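# Hold the folded robot arm against the bars for screwing

## Task

Take the folded robot arm off its stand. Hold it so its plate stands vertical and lies flat on the two bars, with a nut sitting behind each corner hole so screws could be fitted. At the end it must still be gripped in that position. Letting it fall fails the task, but a brief slip is acceptable.

## Robot and tools

Robots: four Universal Robots UR12e arms, arm1 to arm4. Each has six revolute joints and a two-finger gripper whose fingers slide apart and together. Their feet (base_link) sit in the scene frame at:
- arm1: (-0.999, 0.000, 0.545), quat_wxyz (0.708, -0.005, 0.000, 0.707)
- arm2: (0.881, -0.419, 0.457), quat_wxyz (1.000, -0.004, -0.001, -0.017)
- arm3: (-0.519, -1.200, 0.760), quat_wxyz (0.692, 0.000, 0.000, -0.722)
- arm4: (0.550, -1.200, 0.769), quat_wxyz (1.000, 0.008, 0.000, -0.014)
Each foot faces along its own +x. The hand can reach about 1.50 m from the joint 1 axis. Seen from above, the links sit to the arm's left of the joint 1 pointing line: upper arm by about 0.18 m, forearm 0.04 m, wrist 0.17 m. The hand is offset the same way when joint5 is -1.571.

Frame: one scene frame in metres, origin on the floor, +z up. Quaternions are written w, x, y, z. "hand" is the point midway between the finger pads, 20 mm back from the fingertips. The hand's z axis points along the fingers, and its x axis is the direction the fingers open and close. The printed hand position may be slightly off, more so at long reach. "hand_target" is the hand pose that the currently held joint targets would give.

Joints (absolute values, radians unless noted, done tolerance 0.01):
- joint1_rad, -3.141 to 3.141: turns the whole arm about its foot. Positive is counter-clockwise from above. At 0 the arm points along the foot's +x.
- joint2_rad, -3.141 to 0: the shoulder. -1.571 is upper arm vertical, 0 is level and forward.
- joint3_rad, 0 to 3.141: the elbow. 0 is straight.
- joint4_rad, -6.283 to 6.283: wrist pitch about the same axis as the shoulder and elbow.
- joint5_rad, -3.141 to 0: swings the hand sideways. Positive goes toward the arm's left.
- joint6_rad, -6.283 to 6.283: rolls the hand. Positive is clockwise viewed from behind the hand.
- gripper_m, -0.006 to 0.12 m (tolerance 0.003): the gap between the pads. Values below 0 squeeze closed pads together.
Joint target speeds are capped at 2.09 rad/s for joints 1-2 and 3.14 rad/s for joints 3-6. Joints on one arm start and finish together, so the hand may swing wide in between.

Tool move: takes optional keys arm1..arm4 and cameras. Each arm's object may hold the following:
- "joints": a dict of absolute targets by joint name.
- "target": one list of 7 numbers [x, y, z, qw, qx, qy, qz]. This is an absolute hand pose in the scene frame, reached along a straight line starting from hand_target.
- "speed": used with target, in m/s, 0.002 to 0.5, default 0.25. Rotation is capped at twice this value in rad/s.
- "min_time_s": used with joints, 0.1 to 8 s, the minimum duration of that arm's joint motions.
- "contact_limits": {"gripper_m": N}, the grip force per pad, 50 to 400 N, default 200.
When target is given, joints may contain only gripper_m; anything else gets the call refused. Each step, the controller clamps the path pose to within 150 mm and 16 degrees of the measured hand and then solves for the joints. If it cannot reach both, it favours position. Paths do not avoid obstacles or other arms, and all hand paths in one call finish together, giving up after 10 s. A hand can lag, drift off line or overshoot the speed, especially when the arm is nearly straight. An arm you leave out keeps driving toward its old targets. A grip on a part locks in its force: a higher limit applies only with a new gripper_m value, and a lower one only after opening. Cameras: arm1_cam_wrist..arm4_cam_wrist, cam_benches, cam_left, cam_plate, or "all". Use [] for none. Leaving it out gives none, except on an empty move, which returns everything.

wait: seconds, 0 to 10. It commands nothing and returns the state. zoom_image: camera plus region [x0, y0, x1, y1] in pixels from the top-left, at most 504 by 504, taken from that camera's newest image. read_manual: returns only licence text. finished_scene: takes the scene number and ends the scene permanently.

Result lines: "move" lists the arms that were sent motion. An arm marked "as last shown" got no command, its statuses read "not commanded" and its other lines repeat earlier values. "pictures" gives the order of the images. Statuses:
- done: within 1 cm and 2 degrees for a hand.
- off_target: stopped short and may still be pushing.
- time_out: the joint keeps its resting spot.
- not_followed: the hand target is dropped.
- "joint command not followed" / "pose unreachable": a safety check blocked the motion, but the gripper command still runs.
Joint velocities read "within noise" when the arm is still. Joint torques are drive outputs with offsets and noise. Wrist force and torque are given in hand axes, zeroed at the start of the scene, and a third line shows the peak since the last report. MOTOR HOT appears at 70 °C. At 85 °C an OVER-TEMPERATURE FAULT brakes the arm for 30-60 s, and afterwards you must resend any key marked limit_stop_at_motor_heat.

Avoid:
- Pressure between two robots, including closing a gripper on another arm's fingers. This fails the scene. The safety check may be too late and ignores fingers.
- Contact torque at the load limits: 297, 297, 135, 48.6, 48.6, 48.6 N m for joints 1-6. A held weight counts toward this.
- A shoulder or elbow straying more than 7.5 degrees from its planned path.
- Any external force near 150 N.
These stop the arm for 10 s and skip its remaining commands in that call. After a force fault, release the grip first if it is pinning the arm. The UR12e does not stop on contact and keeps pushing. Do not drop the folded arm, release it while it is moving, or hit fixed objects. Long holding, stretched poses and pushing heat the motors. If a call is refused or interrupted by a stop, the following move, wait and finished_scene calls in that reply are skipped.

Each tool is called after "Call:" by a JSON object that holds its "api" and its "payload".

## Session

Call:
{"api": "move", "payload": {"cameras": ["all"]}}

Scene clock: 0.00 s.
Joint torques (N m): no reading
Motor temperatures (°C): arm1=[21 24 29 26 22 22] | arm2=[20 20 25 34 24 27] | arm3=[23 17 28 26 27 30] | arm4=[22 20 31 23 28 22]
Wrist force (N): no reading
Wrist torque (N m): no reading
Wrist force, peak (N): no reading
Joint velocities: within noise
arm1.joint_positions: joint1_rad=+0.000 joint2_rad=-1.570 joint3_rad=+1.570 joint4_rad=-1.570 joint5_rad=-1.571 joint6_rad=+0.000 gripper_m=+0.119
arm1.joint_status: not commanded
arm1.hand: x=-1.1762 y=+0.6958 z=+1.0478 quat_wxyz=(-0.004, -0.001, -1.000, +0.004) (m; scene frame)
arm1.hand_target: x=-1.1762 y=+0.6958 z=+1.0478 quat_wxyz=(-0.004, -0.001, -1.000, +0.004) (m; scene frame)
arm1.hand_status: not commanded
arm2.joint_positions: joint1_rad=+0.000 joint2_rad=-1.570 joint3_rad=+1.570 joint4_rad=-1.570 joint5_rad=-1.571 joint6_rad=+0.000 gripper_m=+0.120
arm2.joint_status: not commanded
arm2.hand: x=+1.5767 y=-0.2656 z=+0.9666 quat_wxyz=(-0.003, -0.719, -0.695, +0.002) (m; scene frame)
arm2.hand_target: x=+1.5767 y=-0.2656 z=+0.9666 quat_wxyz=(-0.003, -0.719, -0.695, +0.002) (m; scene frame)
arm2.hand_status: not commanded
arm3.joint_positions: joint1_rad=+0.000 joint2_rad=-1.570 joint3_rad=+1.570 joint4_rad=-1.570 joint5_rad=-1.571 joint6_rad=+0.000 gripper_m=+0.119
arm3.joint_status: not commanded
arm3.hand: x=-0.3744 y=-1.8979 z=+1.2695 quat_wxyz=(+0.000, -1.000, +0.021, +0.000) (m; scene frame)
arm3.hand_target: x=-0.3744 y=-1.8979 z=+1.2695 quat_wxyz=(+0.000, -1.000, +0.021, +0.000) (m; scene frame)
arm3.hand_status: not commanded
arm4.joint_positions: joint1_rad=+0.000 joint2_rad=-1.570 joint3_rad=+1.570 joint4_rad=-1.570 joint5_rad=-1.571 joint6_rad=+0.000 gripper_m=+0.120
arm4.joint_status: not commanded
arm4.hand: x=+1.2460 y=-1.0541 z=+1.2812 quat_wxyz=(+0.006, -0.717, -0.697, -0.006) (m; scene frame)
arm4.hand_target: x=+1.2460 y=-1.0541 z=+1.2812 quat_wxyz=(+0.006, -0.717, -0.697, -0.006) (m; scene frame)
arm4.hand_status: not commanded
pictures: arm1_cam_wrist, arm2_cam_wrist, arm3_cam_wrist, arm4_cam_wrist, cam_benches, cam_left, cam_plate
Images, in order (width x height): arm1_cam_wrist 896x504, arm2_cam_wrist 896x504, arm3_cam_wrist 896x504, arm4_cam_wrist 896x504, cam_benches 896x504, cam_left 896x504, cam_plate 896x504.

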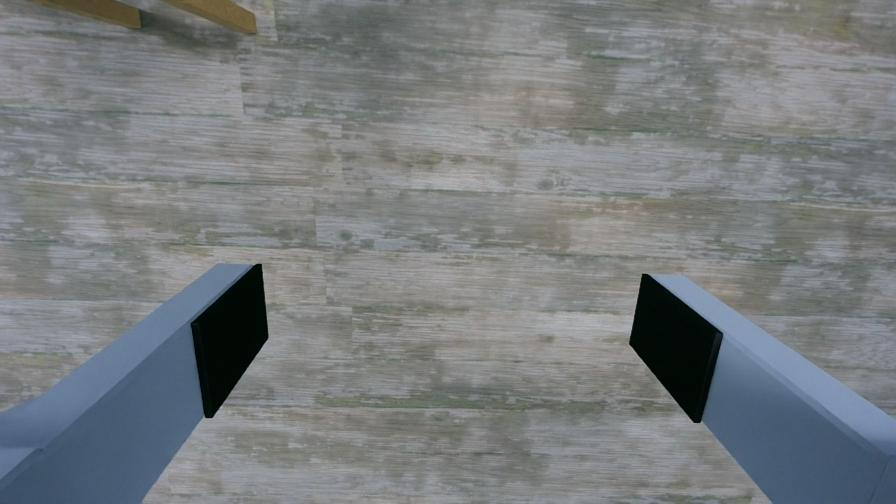

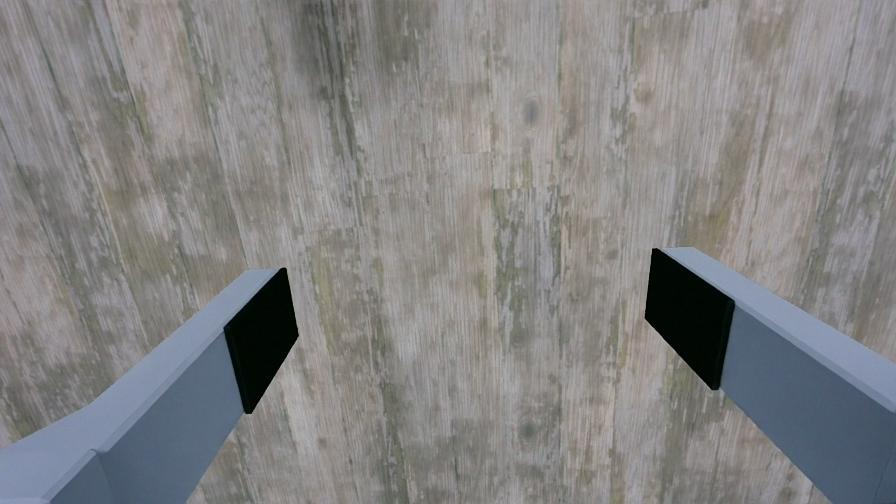

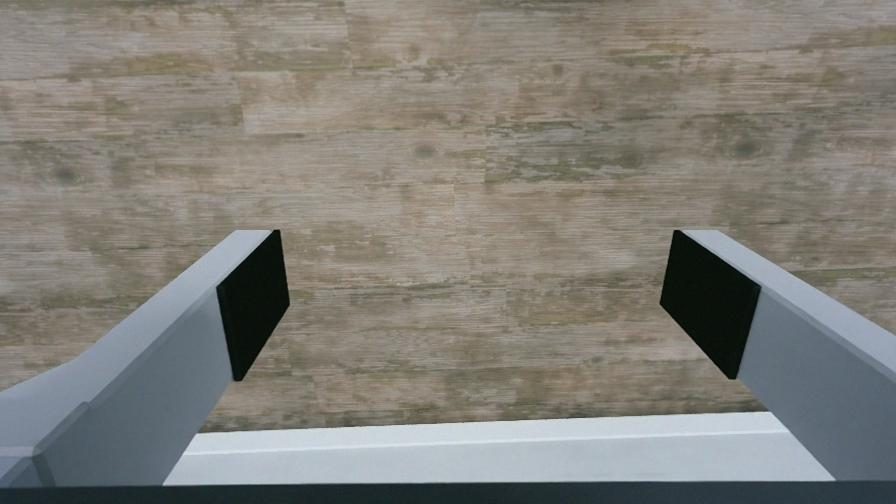

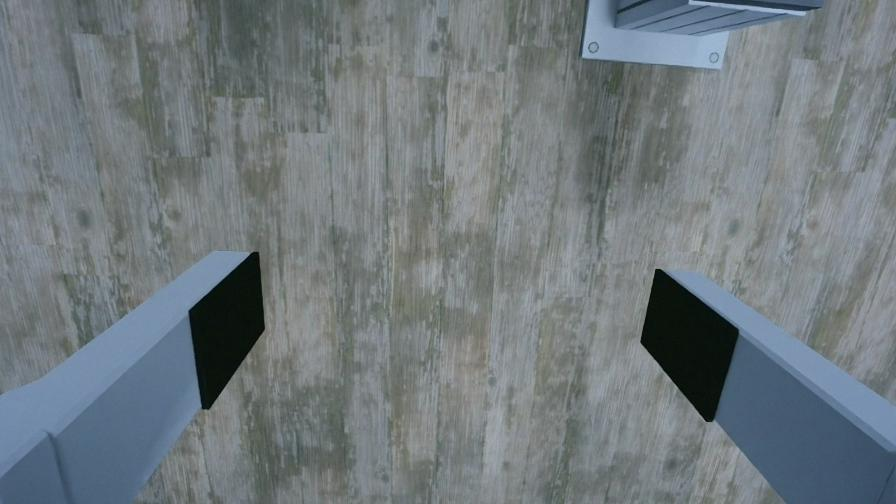

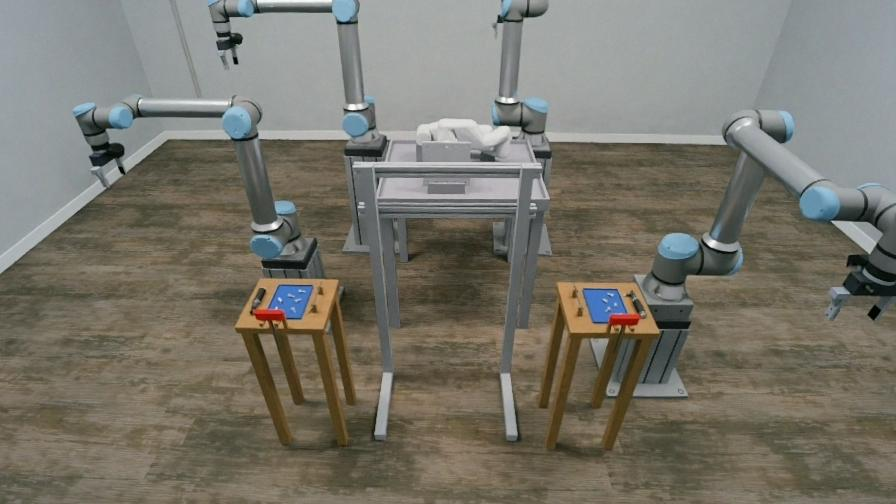

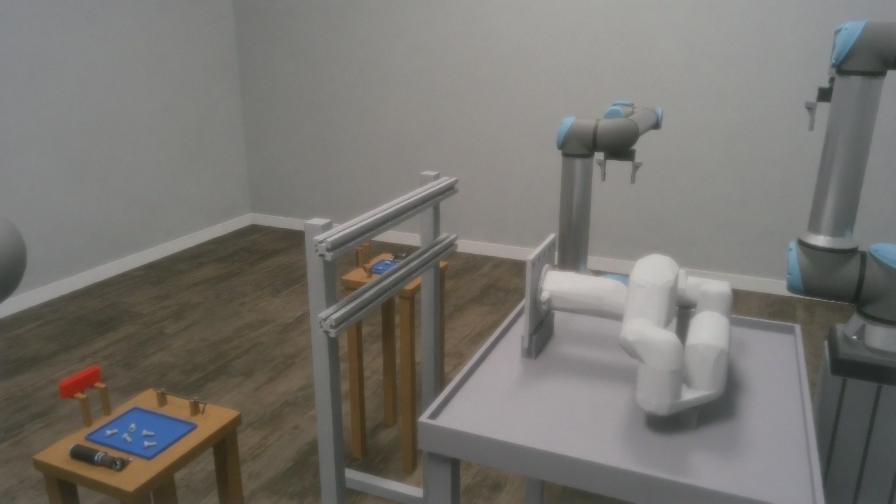

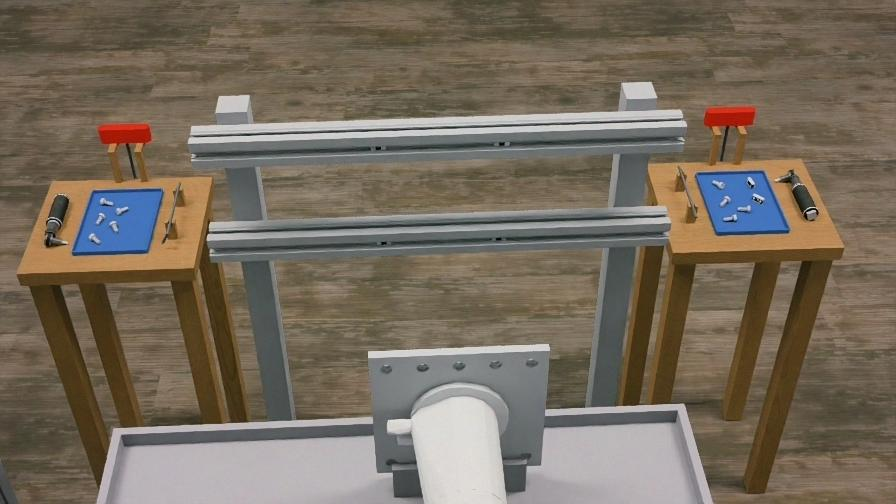

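Call:
{"api": "zoom_image", "payload": {"camera": "cam_plate", "region": [340, 90, 560, 270]}}

Call:
{"api": "zoom_image", "payload": {"camera": "cam_plate", "region": [340, 330, 570, 504]}}

Call:
{"api": "zoom_image", "payload": {"camera": "cam_left", "region": [480, 200, 780, 460]}}

Call:
{"api": "zoom_image", "payload": {"camera": "cam_benches", "region": [330, 90, 560, 230]}}

Scaled by 2.291 from the camera's image (finer frame: 1280x720).

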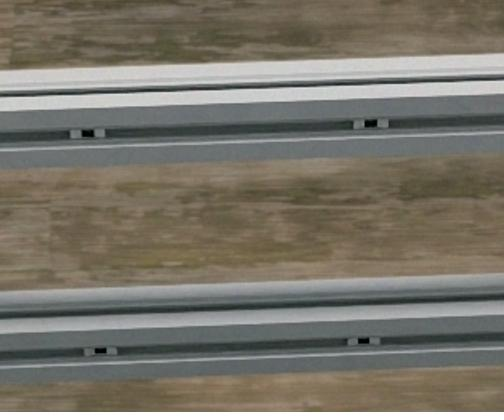

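Scaled by 2.191 from the camera's image (finer frame: 1280x720).

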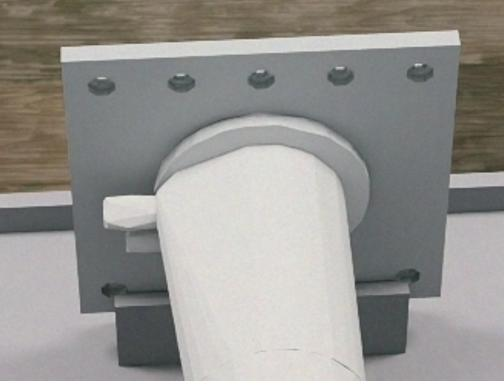

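Scaled by 1.680 from the camera's image (finer frame: 1280x720).

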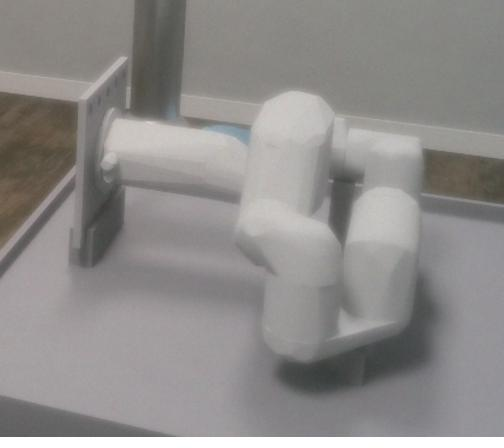

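Scaled by 2.191 from the camera's image (finer frame: 1280x720).

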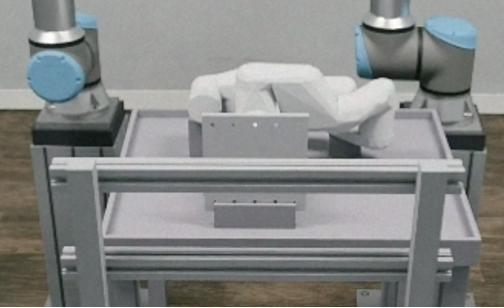

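Call:
{"api": "move", "payload": {"arm1": {"joints":{"joint2_rad":-1.9,"joint3_rad":1.75,"joint4_rad":-1.42},"min_time_s":2}, "arm2": {"joints":{"joint2_rad":-1.9,"joint3_rad":1.85,"joint4_rad":-1.57},"min_time_s":2}, "arm3": {"joints":{"joint1_rad":-0.3},"min_time_s":2}, "arm4": {"joints":{"joint2_rad":-1.9,"joint3_rad":1.75,"joint4_rad":-1.42},"min_time_s":2}}}

Call:
{"api": "move", "payload": {"arm1": {"joints":{"joint1_rad":-1.75},"min_time_s":4}, "arm2": {"joints":{"joint1_rad":2.6},"min_time_s":4}, "arm4": {"joints":{"joint1_rad":2.3},"min_time_s":4}}}

Scene clock: 188.00 s.
Joint torques (N m): arm1=[-1.49 -31.6 -36.53 -1.46 -0.31 0.62] | arm2=[-0.35 -36.87 -46.09 -5.56 -0.33 0.43] | arm3=[-11.38 -57.22 -51.19 -5.11 -0.2 0.22] | arm4=[3.7 -33.03 -36.58 -1.27 -0.09 0]
Motor temperatures (°C): arm1=[21 24 28 26 22 22] | arm2=[20 20 25 34 24 26] | arm3=[23 17 28 25 27 30] | arm4=[22 20 30 22 27 22]
Wrist force (N): arm1=[-0.2 0.2 0.0] | arm2=[0.2 0.0 -0.4] | arm3=[-0.1 -0.1 0.2] | arm4=[0.1 -0.1 -0.1]
Wrist torque (N m): arm1=[0.02 0.06 0.02] | arm2=[0.01 -0.05 -0.02] | arm3=[-0.03 0.01 -0.02] | arm4=[0.01 0.05 -0.05]
Wrist force, peak (N): arm1=[-0.4 1.3 0.7] | arm2=[-0.3 1.0 -0.1] | arm3=[-1.2 0.4 0.0] | arm4=[0.0 -1.2 0.1]
move: arm1 done; arm2 done; arm3 done; arm4 done
Joint velocities: within noise
arm1.joint_positions: joint1_rad=+0.000 joint2_rad=-1.900 joint3_rad=+1.750 joint4_rad=-1.420 joint5_rad=-1.571 joint6_rad=+0.000 gripper_m=+0.119
arm1.joint_status: all done
arm1.hand: x=-1.1769 y=+0.4913 z=+1.1019 quat_wxyz=(-0.004, -0.001, -1.000, +0.004)
arm1.hand_target: x=-1.1769 y=+0.4912 z=+1.1019 quat_wxyz=(-0.004, -0.001, -1.000, +0.004)
arm1.hand_status: not commanded
arm2.joint_positions: joint1_rad=+0.000 joint2_rad=-1.900 joint3_rad=+1.850 joint4_rad=-1.570 joint5_rad=-1.571 joint6_rad=+0.000 gripper_m=+0.120
arm2.joint_status: all done
arm2.hand: x=+1.3916 y=-0.2592 z=+0.9682 quat_wxyz=(-0.021, -0.719, -0.695, -0.015)
arm2.hand_target: x=+1.3916 y=-0.2592 z=+0.9682 quat_wxyz=(-0.021, -0.719, -0.695, -0.015)
arm2.hand_status: not commanded
arm3.joint_positions: joint1_rad=-0.300 joint2_rad=-1.570 joint3_rad=+1.570 joint4_rad=-1.570 joint5_rad=-1.571 joint6_rad=+0.000 gripper_m=+0.119
arm3.joint_status: all done
arm3.hand: x=-0.5871 y=-1.9096 z=+1.2695 quat_wxyz=(+0.000, -0.985, +0.170, +0.000)
arm3.hand_target: x=-0.5872 y=-1.9096 z=+1.2695 quat_wxyz=(+0.000, -0.985, +0.170, +0.000)
arm3.hand_status: not commanded
arm4.joint_positions: joint1_rad=+0.000 joint2_rad=-1.900 joint3_rad=+1.750 joint4_rad=-1.420 joint5_rad=-1.571 joint6_rad=+0.000 gripper_m=+0.120
arm4.joint_status: all done
arm4.hand: x=+1.0412 y=-1.0491 z=+1.3336 quat_wxyz=(+0.006, -0.717, -0.697, -0.006)
arm4.hand_target: x=+1.0411 y=-1.0491 z=+1.3336 quat_wxyz=(+0.006, -0.717, -0.697, -0.006)
arm4.hand_status: not commanded
pictures: none

Scene clock: 192.53 s.
Joint torques (N m): arm1=[-15.5 -26.37 -38.33 -3.92 -0.39 0.3] | arm2=[11.6 -29.45 -46.68 -5.72 -0.18 0.37] | arm3=[-11.55 -58 -50.76 -5.21 -0.17 0.19] | arm4=[20.36 -26.32 -37.65 -2.93 -0.18 -0.01]
Motor temperatures (°C): arm1=[21 24 28 26 22 22] | arm2=[20 20 25 34 24 26] | arm3=[23 17 28 25 27 30] | arm4=[22 20 30 22 27 22]
Wrist force (N): arm1=[0.0 0.0 0.0] | arm2=[0.3 0.1 -0.1] | arm3=[-0.3 -0.1 0.3] | arm4=[0.3 -0.1 0.0]
Wrist torque (N m): arm1=[0.00 0.04 0.05] | arm2=[0.04 -0.05 -0.03] | arm3=[-0.04 0.05 -0.02] | arm4=[-0.02 0.00 -0.06]
Wrist force, peak (N): arm1=[-1.5 0.7 0.2] | arm2=[2.0 -0.4 0.0] | arm3=[-0.4 -0.5 0.1] | arm4=[2.0 -0.6 0.0]
move: arm1 done; arm2 done; arm4 done
Joint velocities: within noise
arm1.joint_positions: joint1_rad=-1.750 joint2_rad=-1.900 joint3_rad=+1.750 joint4_rad=-1.420 joint5_rad=-1.571 joint6_rad=+0.000 gripper_m=+0.119
arm1.joint_status: all done
arm1.hand: x=-0.4935 y=+0.0882 z=+1.1102 quat_wxyz=(-0.005, -0.768, -0.640, +0.000)
arm1.hand_target: x=-0.4935 y=+0.0882 z=+1.1102 quat_wxyz=(-0.005, -0.768, -0.640, +0.000)
arm1.hand_status: not commanded
arm2.joint_positions: joint1_rad=+2.600 joint2_rad=-1.900 joint3_rad=+1.850 joint4_rad=-1.570 joint5_rad=-1.571 joint6_rad=+0.000 gripper_m=+0.120
arm2.joint_status: all done
arm2.hand: x=+0.3599 y=-0.2858 z=+0.9661 quat_wxyz=(+0.012, +0.477, -0.879, -0.018)
arm2.hand_target: x=+0.3599 y=-0.2859 z=+0.9661 quat_wxyz=(+0.012, +0.477, -0.879, -0.018)
arm2.hand_status: not commanded
arm3: as last shown
arm3.hand: x=-0.5872 y=-1.9096 z=+1.2695 quat_wxyz=(+0.000, -0.985, +0.170, +0.000)
arm4.joint_positions: joint1_rad=+2.300 joint2_rad=-1.900 joint3_rad=+1.750 joint4_rad=-1.420 joint5_rad=-1.571 joint6_rad=+0.000 gripper_m=+0.120
arm4.joint_status: all done
arm4.hand: x=+0.1029 y=-0.9493 z=+1.3346 quat_wxyz=(-0.003, +0.343, -0.939, -0.007)
arm4.hand_target: x=+0.1028 y=-0.9493 z=+1.3346 quat_wxyz=(-0.003, +0.343, -0.939, -0.007)
arm4.hand_status: not commanded
pictures: none

Call:
{"api": "move", "payload": {"arm2": {"joints":{"joint1_rad":2.949,"joint2_rad":-1.6,"joint3_rad":2.0,"joint4_rad":-3.553,"joint5_rad":-2.384,"joint6_rad":1.561},"min_time_s":3}, "arm4": {"target":[0.12,-0.65,1.38,0,0.7071,-0.7071,0],"speed":0.3}, "cameras": ["arm4_cam_wrist","arm2_cam_wrist"]}}

Scene clock: 223.00 s.
Joint torques (N m): arm1=[-16.38 -21.37 -39.28 -6.88 -0.27 0.34] | arm2=[14.15 -32.83 -38.55 -5.79 -3.62 2.25] | arm3=[-12.48 -56.62 -51.88 -5.46 -0.11 0.36] | arm4=[-16.44 -31.47 -60.76 -1.59 2.44 -2.62]
Motor temperatures (°C): arm1=[21 24 28 26 22 22] | arm2=[20 20 25 34 24 26] | arm3=[23 17 28 25 27 30] | arm4=[22 20 30 22 27 22]
Wrist force (N): arm1=[-0.2 0.1 0.0] | arm2=[3.6 0.9 2.9] | arm3=[-0.2 -0.1 0.3] | arm4=[0.2 -0.2 -0.6]
Wrist torque (N m): arm1=[0.01 0.07 0.05] | arm2=[0.23 -0.43 0.07] | arm3=[-0.03 0.03 -0.02] | arm4=[-0.04 0.04 0.16]
Wrist force, peak (N): arm1=[-0.6 0.3 0.2] | arm2=[3.9 1.9 2.7] | arm3=[-0.4 -0.1 0.4] | arm4=[1.8 -1.7 0.7]
move: arm2 done; arm4 done
Joint velocities: within noise
arm1, arm3: as last shown
arm2.joint_positions: joint1_rad=+2.949 joint2_rad=-1.600 joint3_rad=+2.000 joint4_rad=-3.553 joint5_rad=-2.384 joint6_rad=+1.561 gripper_m=+0.120
arm2.joint_status: all done
arm2.hand: x=+0.2020 y=-0.2250 z=+1.1468 quat_wxyz=(+0.614, -0.351, -0.613, -0.352)
arm2.hand_target: x=+0.2020 y=-0.2250 z=+1.1468 quat_wxyz=(+0.614, -0.351, -0.613, -0.351)
arm2.hand_status: not commanded
arm4.joint_positions: joint1_rad=+2.002 joint2_rad=-1.564 joint3_rad=+1.398 joint4_rad=-1.390 joint5_rad=-1.564 joint6_rad=-1.169 gripper_m=+0.120
arm4.joint_status: not commanded
arm4.hand: x=+0.1200 y=-0.6500 z=+1.3800 quat_wxyz=(+0.000, +0.707, -0.707, +0.000)
arm4.hand_target: x=+0.1200 y=-0.6500 z=+1.3800 quat_wxyz=(+0.000, +0.707, -0.707, +0.000)
arm4.hand_status: done (0.000 m and 0.0 deg from the pose sent, 0.303 m and 49.9 deg at the start)
pictures: arm2_cam_wrist, arm4_cam_wrist
Images, in order (width x height): arm2_cam_wrist 896x504, arm4_cam_wrist 896x504.

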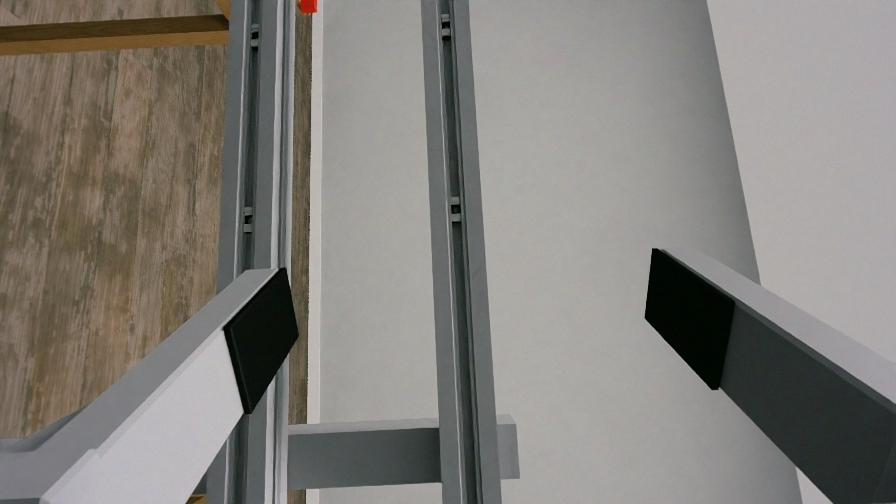

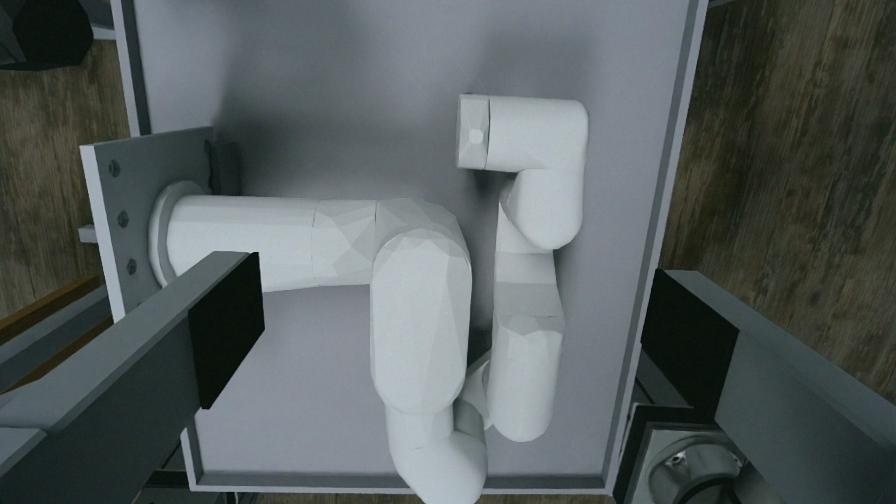

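Call:
{"api": "zoom_image", "payload": {"camera": "arm4_cam_wrist", "region": [60, 110, 340, 340]}}

Call:
{"api": "zoom_image", "payload": {"camera": "arm4_cam_wrist", "region": [340, 80, 620, 504]}}

Call:
{"api": "zoom_image", "payload": {"camera": "arm2_cam_wrist", "region": [200, 0, 500, 250]}}

Scaled by 1.800 from the camera's image (finer frame: 1280x720).

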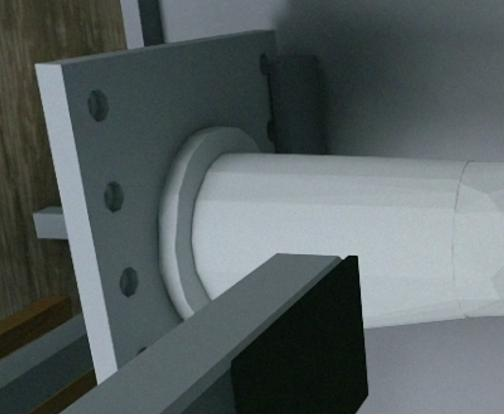

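Scaled by 1.189 from the camera's image (finer frame: 1280x720).

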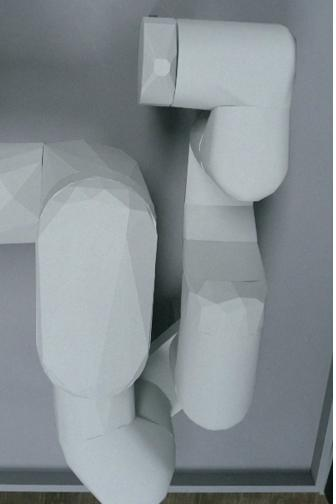

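Scaled by 1.680 from the camera's image (finer frame: 1280x720).

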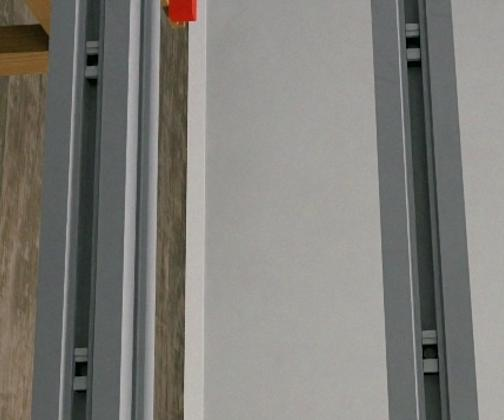

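Call:
{"api": "move", "payload": {"arm1": {"joints":{"joint1_rad":-2.3},"min_time_s":2}, "arm4": {"target":[-0.07,-0.80,1.22,0.135,-0.694,0.694,0.135],"speed":0.25}, "cameras": ["arm4_cam_wrist","cam_plate"]}}

Call:
{"api": "move", "payload": {"arm1": {"target":[-0.05,-0.447,1.26,0.1736,0,0.9848,0],"speed":0.25}, "cameras": ["arm1_cam_wrist","cam_left"]}}

Scene clock: 354.00 s.
Joint torques (N m): arm1=[-17.31 -17.79 -40.58 -6.8 -0.4 0.22] | arm2=[12.61 -33.96 -39.24 -5.85 -3.65 2.32] | arm3=[-11.61 -56.14 -51.03 -5.43 -0.09 0.27] | arm4=[20.72 -30.29 -36.94 -9.24 -3.89 2.74]
Motor temperatures (°C): arm1=[21 24 28 26 22 22] | arm2=[20 20 25 34 24 26] | arm3=[23 17 28 25 26 30] | arm4=[22 20 30 22 27 22]
Wrist force (N): arm1=[-0.1 0.3 -0.2] | arm2=[4.0 1.0 2.5] | arm3=[0.0 -0.4 0.0] | arm4=[-0.2 0.4 0.3]
Wrist torque (N m): arm1=[0.05 0.04 0.02] | arm2=[0.25 -0.47 0.06] | arm3=[-0.09 -0.01 -0.03] | arm4=[0.16 0.23 -0.12]
Wrist force, peak (N): arm1=[-1.6 0.8 -0.1] | arm2=[4.1 1.1 2.8] | arm3=[-0.5 -0.3 0.0] | arm4=[-2.0 -2.4 -2.7]
move: arm1 done; arm4 done
Joint velocities: within noise
arm1.joint_positions: joint1_rad=-2.300 joint2_rad=-1.900 joint3_rad=+1.750 joint4_rad=-1.420 joint5_rad=-1.571 joint6_rad=+0.000 gripper_m=+0.119
arm1.joint_status: all done
arm1.hand: x=-0.5249 y=-0.1907 z=+1.1122 quat_wxyz=(-0.005, -0.913, -0.408, -0.002)
arm1.hand_target: x=-0.5249 y=-0.1908 z=+1.1122 quat_wxyz=(-0.005, -0.913, -0.408, -0.002)
arm1.hand_status: not commanded
arm2, arm3: as last shown
arm2.hand: x=+0.2020 y=-0.2250 z=+1.1468 quat_wxyz=(+0.614, -0.351, -0.613, -0.351)
arm4.joint_positions: joint1_rad=+2.458 joint2_rad=-1.584 joint3_rad=+1.783 joint4_rad=-2.017 joint5_rad=-1.846 joint6_rad=-0.747 gripper_m=+0.120
arm4.joint_status: not commanded
arm4.hand: x=-0.0700 y=-0.8000 z=+1.2200 quat_wxyz=(-0.135, +0.694, -0.694, -0.135)
arm4.hand_target: x=-0.0700 y=-0.8000 z=+1.2200 quat_wxyz=(-0.135, +0.694, -0.694, -0.135)
arm4.hand_status: done (0.000 m and 0.0 deg from the pose sent, 0.290 m and 22.0 deg at the start)
Images, in order (width x height): arm4_cam_wrist 896x504, cam_plate 896x504.

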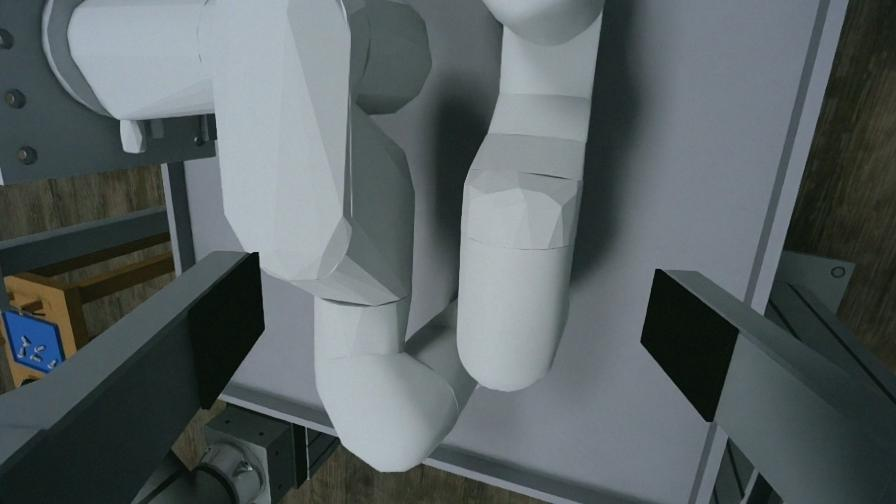

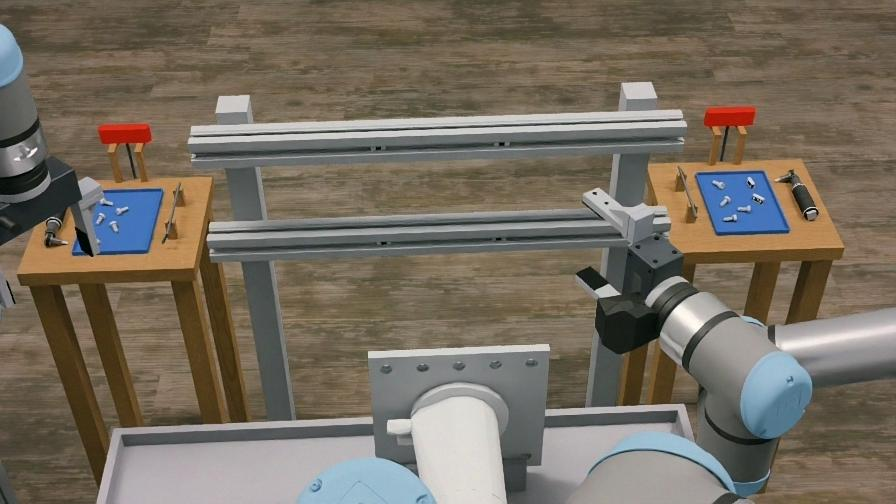

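Scene clock: 359.50 s.
Joint torques (N m): arm1=[10.57 -84.36 -56.19 -2.39 2.57 -1.52] | arm2=[12.07 -34.8 -39.76 -5.59 -3.68 1.95] | arm3=[-11.33 -57.17 -51.42 -5.65 -0.13 0.27] | arm4=[19.98 -31.61 -37.66 -8.93 -3.77 2.59]
Motor temperatures (°C): arm1=[21 24 28 26 22 22] | arm2=[20 20 25 34 24 26] | arm3=[23 17 28 25 26 30] | arm4=[22 20 30 22 27 22]
Wrist force (N): arm1=[-0.8 0.1 0.1] | arm2=[3.7 1.0 2.4] | arm3=[0.0 0.2 0.2] | arm4=[-0.2 0.0 0.3]
Wrist torque (N m): arm1=[0.02 0.14 0.10] | arm2=[0.25 -0.43 0.07] | arm3=[0.00 -0.01 -0.02] | arm4=[0.09 0.23 -0.12]
Wrist force, peak (N): arm1=[-1.7 -0.4 0.0] | arm2=[4.0 1.2 2.8] | arm3=[-0.2 0.2 0.5] | arm4=[-0.6 0.2 0.6]
move: arm1 done
Joint velocities: within noise
arm1.joint_positions: joint1_rad=-2.236 joint2_rad=-1.019 joint3_rad=+0.591 joint4_rad=-1.410 joint5_rad=-1.356 joint6_rad=-2.207 gripper_m=+0.119
arm1.joint_status: not commanded
arm1.hand: x=-0.0500 y=-0.4471 z=+1.2600 quat_wxyz=(-0.174, +0.000, -0.985, +0.000)
arm1.hand_target: x=-0.0500 y=-0.4470 z=+1.2600 quat_wxyz=(-0.174, +0.000, -0.985, +0.000)
arm1.hand_status: done (0.000 m and 0.0 deg from the pose sent, 0.559 m and 132.5 deg at the start)
arm2, arm3, arm4: as last shown
Images, in order (width x height): arm1_cam_wrist 896x504, cam_left 896x504.

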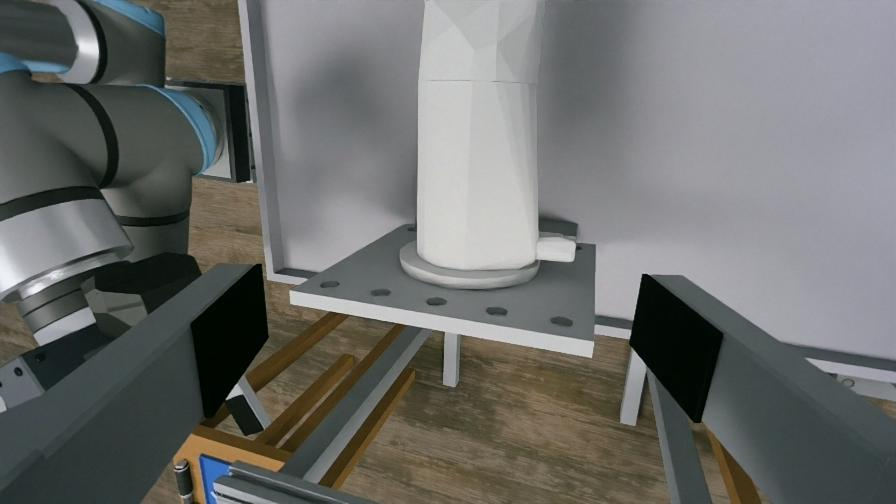

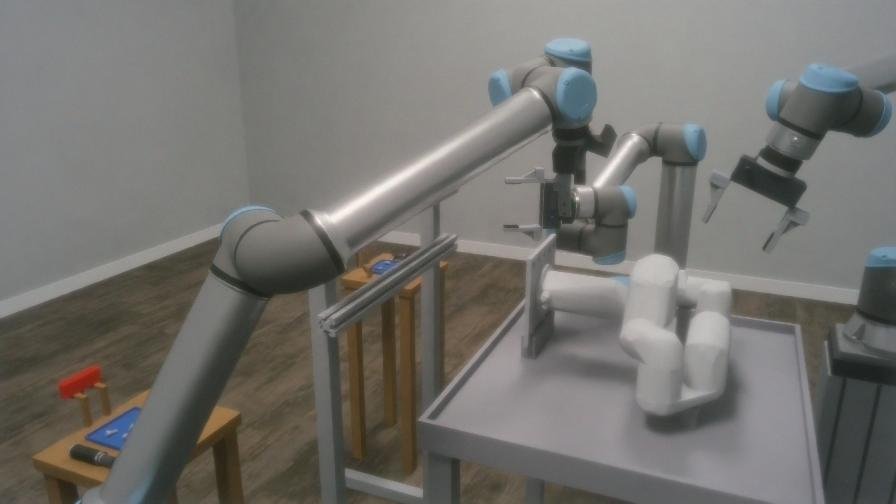

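Call:
{"api": "zoom_image", "payload": {"camera": "arm1_cam_wrist", "region": [260, 180, 640, 380]}}

Call:
{"api": "zoom_image", "payload": {"camera": "cam_left", "region": [500, 220, 760, 440]}}

Scaled by 1.326 from the camera's image (finer frame: 1280x720).

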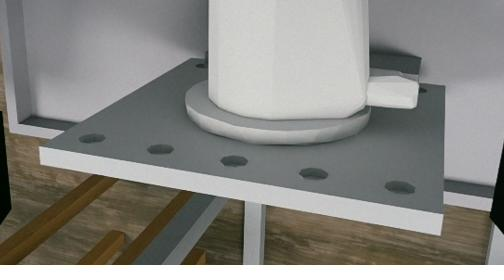

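Scaled by 1.938 from the camera's image (finer frame: 1280x720).

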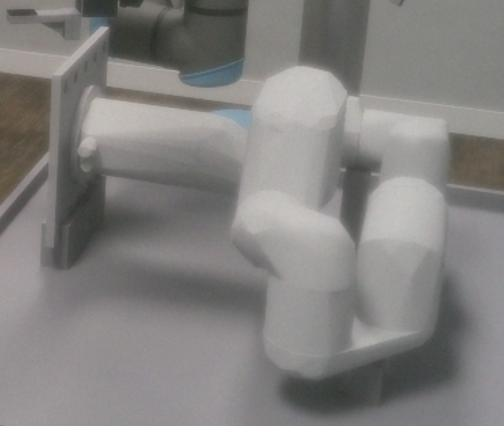

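Call:
{"api": "move", "payload": {"arm2": {"joints":{"joint2_rad":-2.1,"joint3_rad":2.2,"joint4_rad":-3.253},"min_time_s":3}, "arm1": {"target":[-0.012,-0.4585,1.107,0.1736,0,0.9848,0],"speed":0.15}, "arm4": {"target":[-0.078,-0.801,1.098,-0.135,0.694,-0.694,-0.135],"speed":0.15}, "cameras": ["arm1_cam_wrist","arm4_cam_wrist","cam_left","cam_plate"]}}

Scene clock: 492.33 s.
Joint torques (N m): arm1=[13.2 -85.99 -37.78 -9.35 -2.08 2.25] | arm2=[13.67 -17.87 -42.5 0.78 -3.54 1.87] | arm3=[-11.5 -56.35 -51.87 -5.58 -0.13 0.61] | arm4=[20.99 -32.99 -34.34 -8.9 -3.87 2.64]
Motor temperatures (°C): arm1=[21 24 27 26 22 22] | arm2=[20 20 25 34 24 26] | arm3=[23 17 28 25 26 30] | arm4=[22 20 29 22 27 22]
Wrist force (N): arm1=[-0.8 0.4 -0.1] | arm2=[3.5 0.9 2.4] | arm3=[-0.4 -0.2 0.1] | arm4=[-0.2 0.0 0.1]
Wrist torque (N m): arm1=[0.07 0.14 -0.19] | arm2=[0.22 -0.39 0.05] | arm3=[-0.06 0.07 -0.03] | arm4=[0.06 0.25 -0.13]
Wrist force, peak (N): arm1=[-0.6 0.3 2.2] | arm2=[4.0 1.3 2.7] | arm3=[-0.4 0.0 0.7] | arm4=[0.3 0.0 1.5]
move: arm1 done; arm2 done; arm4 done
Joint velocities: within noise
arm1.joint_positions: joint1_rad=-2.221 joint2_rad=-1.035 joint3_rad=+0.896 joint4_rad=-1.703 joint5_rad=-1.360 joint6_rad=-2.192 gripper_m=+0.119
arm1.joint_status: not commanded
arm1.hand: x=-0.0120 y=-0.4585 z=+1.1070 quat_wxyz=(-0.174, +0.000, -0.985, +0.000)
arm1.hand_target: x=-0.0120 y=-0.4585 z=+1.1070 quat_wxyz=(-0.174, +0.000, -0.985, +0.000)
arm1.hand_status: done (0.000 m and 0.0 deg from the pose sent, 0.158 m and 0.0 deg at the start)
arm2.joint_positions: joint1_rad=+2.949 joint2_rad=-2.100 joint3_rad=+2.200 joint4_rad=-3.253 joint5_rad=-2.384 joint6_rad=+1.561 gripper_m=+0.120
arm2.joint_status: all done
arm2.hand: x=+0.4445 y=-0.2805 z=+1.2296 quat_wxyz=(+0.614, -0.351, -0.613, -0.351)
arm2.hand_target: x=+0.4446 y=-0.2805 z=+1.2296 quat_wxyz=(+0.614, -0.351, -0.613, -0.351)
arm2.hand_status: not commanded
arm3: as last shown
arm4.joint_positions: joint1_rad=+2.469 joint2_rad=-1.511 joint3_rad=+1.932 joint4_rad=-2.235 joint5_rad=-1.848 joint6_rad=-0.735 gripper_m=+0.120
arm4.joint_status: not commanded
arm4.hand: x=-0.0780 y=-0.8010 z=+1.0980 quat_wxyz=(-0.135, +0.694, -0.694, -0.135)
arm4.hand_target: x=-0.0780 y=-0.8010 z=+1.0980 quat_wxyz=(-0.135, +0.694, -0.694, -0.135)
arm4.hand_status: done (0.000 m and 0.0 deg from the pose sent, 0.122 m and 0.0 deg at the start)
Images, in order (width x height): arm1_cam_wrist 896x504, arm4_cam_wrist 896x504, cam_left 896x504, cam_plate 896x504.

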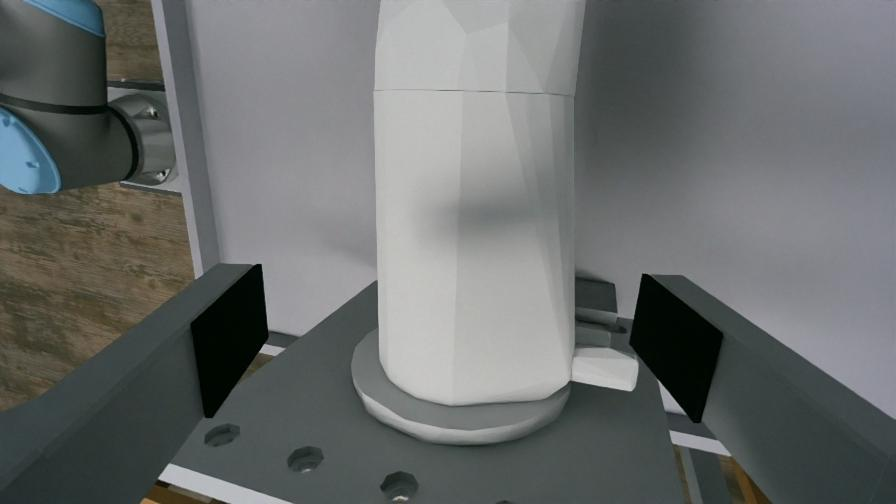

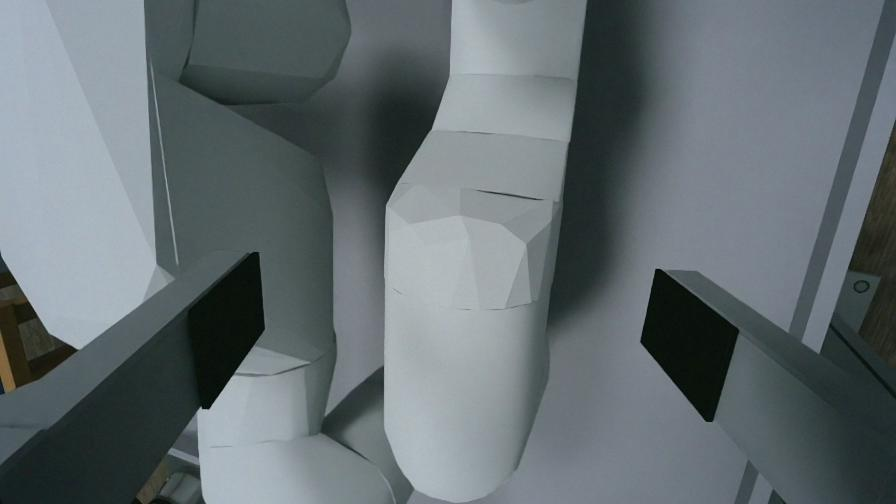

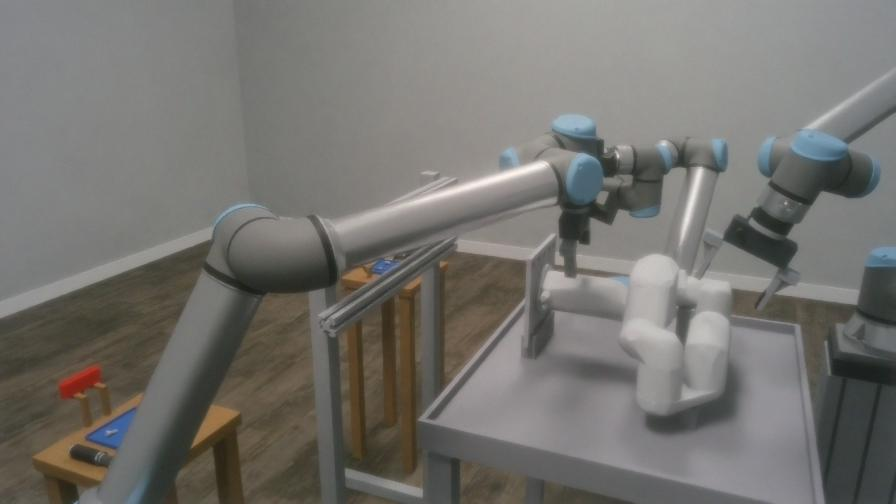

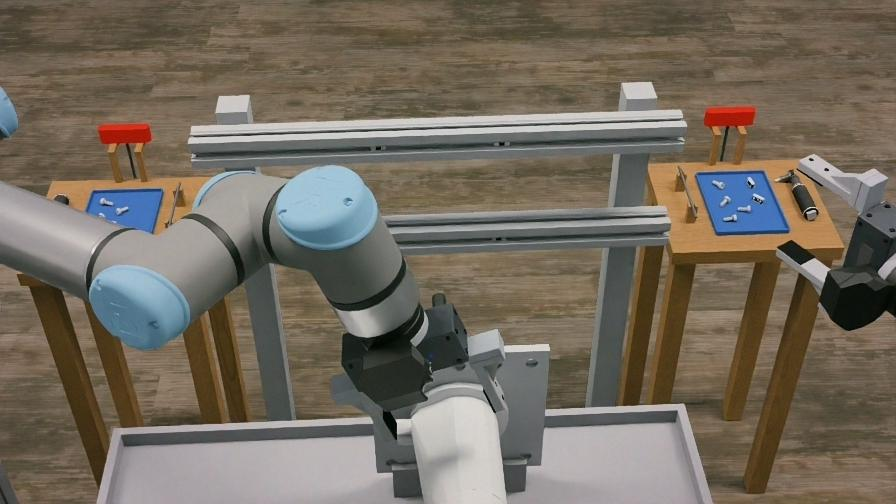

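Call:
{"api": "move", "payload": {"arm1": {"target":[0.002,-0.4585,1.062,0.1736,0,0.9848,0],"speed":0.1}, "arm4": {"target":[-0.078,-0.793,1.047,-0.135,0.694,-0.694,-0.135],"speed":0.1}, "cameras": ["arm1_cam_wrist","arm4_cam_wrist","cam_left"]}}

Call:
{"api": "zoom_image", "payload": {"camera": "cam_left", "region": [500, 180, 820, 440]}}

Scene clock: 575.70 s.
Joint torques (N m): arm1=[12.52 -86.45 -38.23 -9.22 -2.22 2.42] | arm2=[12.21 -19.78 -42.11 0.74 -2.83 2.01] | arm3=[-11.26 -57.12 -52.45 -5.78 -0.09 0.65] | arm4=[-17.23 -35.63 -32.31 -9.3 1.3 -2.65]
Motor temperatures (°C): arm1=[21 24 27 26 22 22] | arm2=[20 20 25 34 24 26] | arm3=[23 17 28 25 26 30] | arm4=[22 20 29 22 27 22]
Wrist force (N): arm1=[-0.8 0.3 -0.3] | arm2=[3.8 0.8 2.4] | arm3=[0.2 0.0 0.2] | arm4=[-0.2 0.5 0.1]
Wrist torque (N m): arm1=[0.07 0.15 -0.18] | arm2=[0.21 -0.43 0.05] | arm3=[-0.02 -0.02 -0.03] | arm4=[0.12 0.23 0.18]
Wrist force, peak (N): arm1=[-1.1 0.3 -1.5] | arm2=[4.1 0.7 2.9] | arm3=[-0.4 0.3 0.5] | arm4=[0.1 0.3 1.3]
move: arm1 done; arm4 done
Joint velocities: within noise
arm1.joint_positions: joint1_rad=-2.213 joint2_rad=-1.019 joint3_rad=+0.952 joint4_rad=-1.776 joint5_rad=-1.362 joint6_rad=-2.184 gripper_m=+0.119
arm1.joint_status: not commanded
arm1.hand: x=+0.0020 y=-0.4585 z=+1.0621 quat_wxyz=(-0.174, +0.000, -0.985, +0.000)
arm1.hand_target: x=+0.0020 y=-0.4585 z=+1.0620 quat_wxyz=(-0.174, +0.000, -0.985, +0.000)
arm1.hand_status: done (0.000 m and 0.0 deg from the pose sent, 0.047 m and 0.0 deg at the start)
arm2, arm3: as last shown
arm2.hand: x=+0.4446 y=-0.2805 z=+1.2296 quat_wxyz=(+0.614, -0.351, -0.613, -0.351)
arm4.joint_positions: joint1_rad=+2.461 joint2_rad=-1.465 joint3_rad=+1.982 joint4_rad=-2.334 joint5_rad=-1.846 joint6_rad=-0.744 gripper_m=+0.120
arm4.joint_status: not commanded
arm4.hand: x=-0.0780 y=-0.7930 z=+1.0471 quat_wxyz=(-0.135, +0.694, -0.694, -0.135)
arm4.hand_target: x=-0.0780 y=-0.7930 z=+1.0470 quat_wxyz=(-0.135, +0.694, -0.694, -0.135)
arm4.hand_status: done (0.000 m and 0.0 deg from the pose sent, 0.052 m and 0.0 deg at the start)
Images, in order (width x height): arm1_cam_wrist 896x504, arm4_cam_wrist 896x504, cam_left 896x504.

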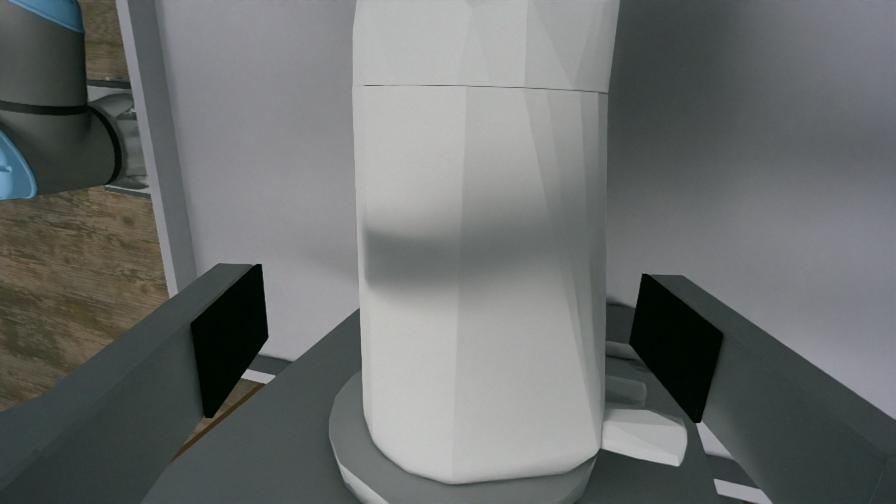

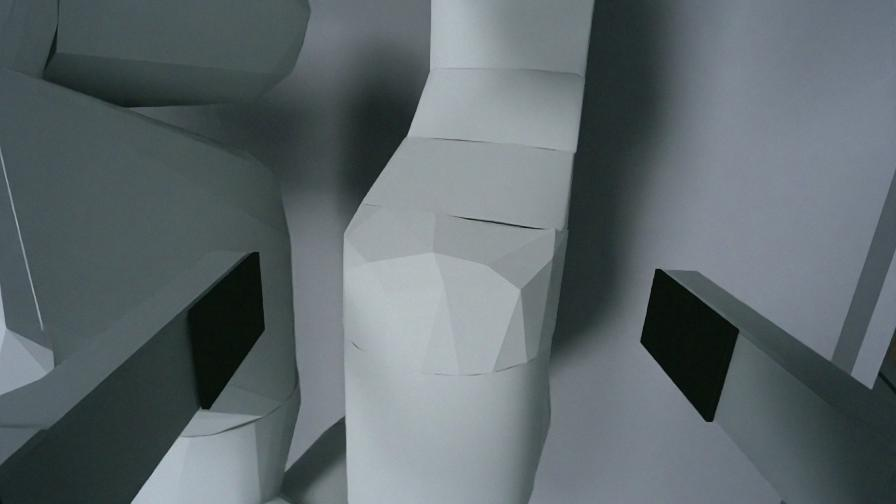

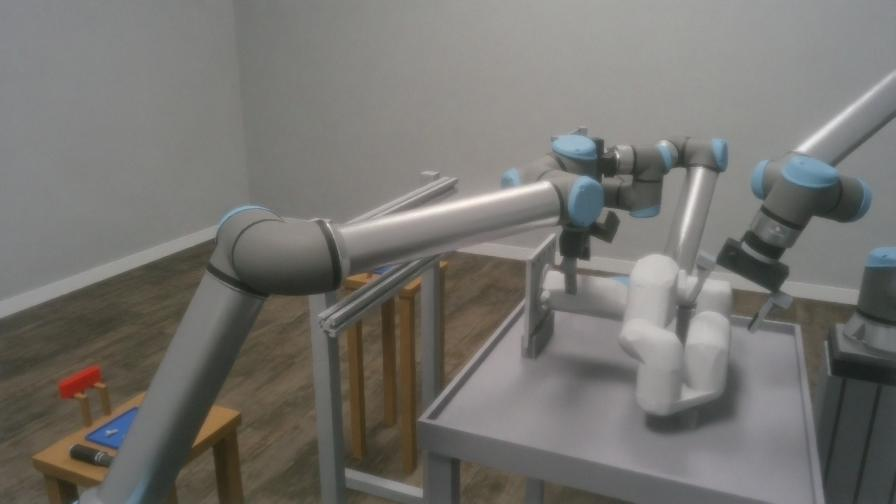

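Scaled by 1.575 from the camera's image (finer frame: 1280x720).

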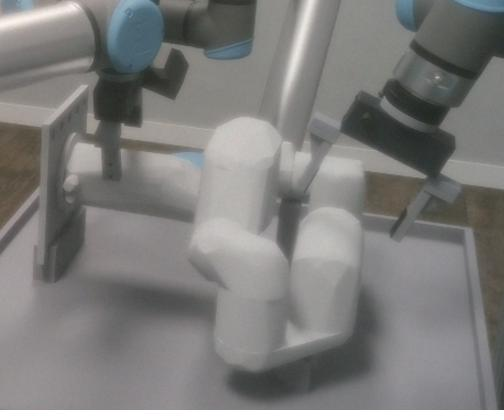

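Call:
{"api": "zoom_image", "payload": {"camera": "arm4_cam_wrist", "region": [150, 100, 654, 504]}}

Scaled by 1.000.

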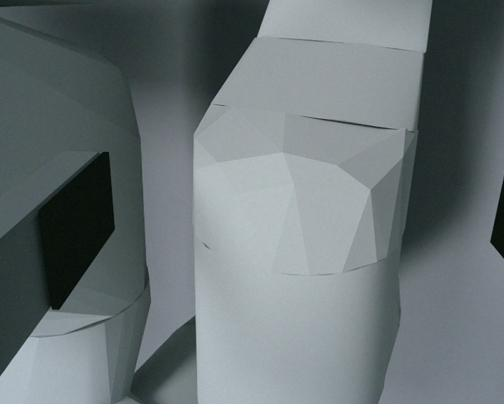

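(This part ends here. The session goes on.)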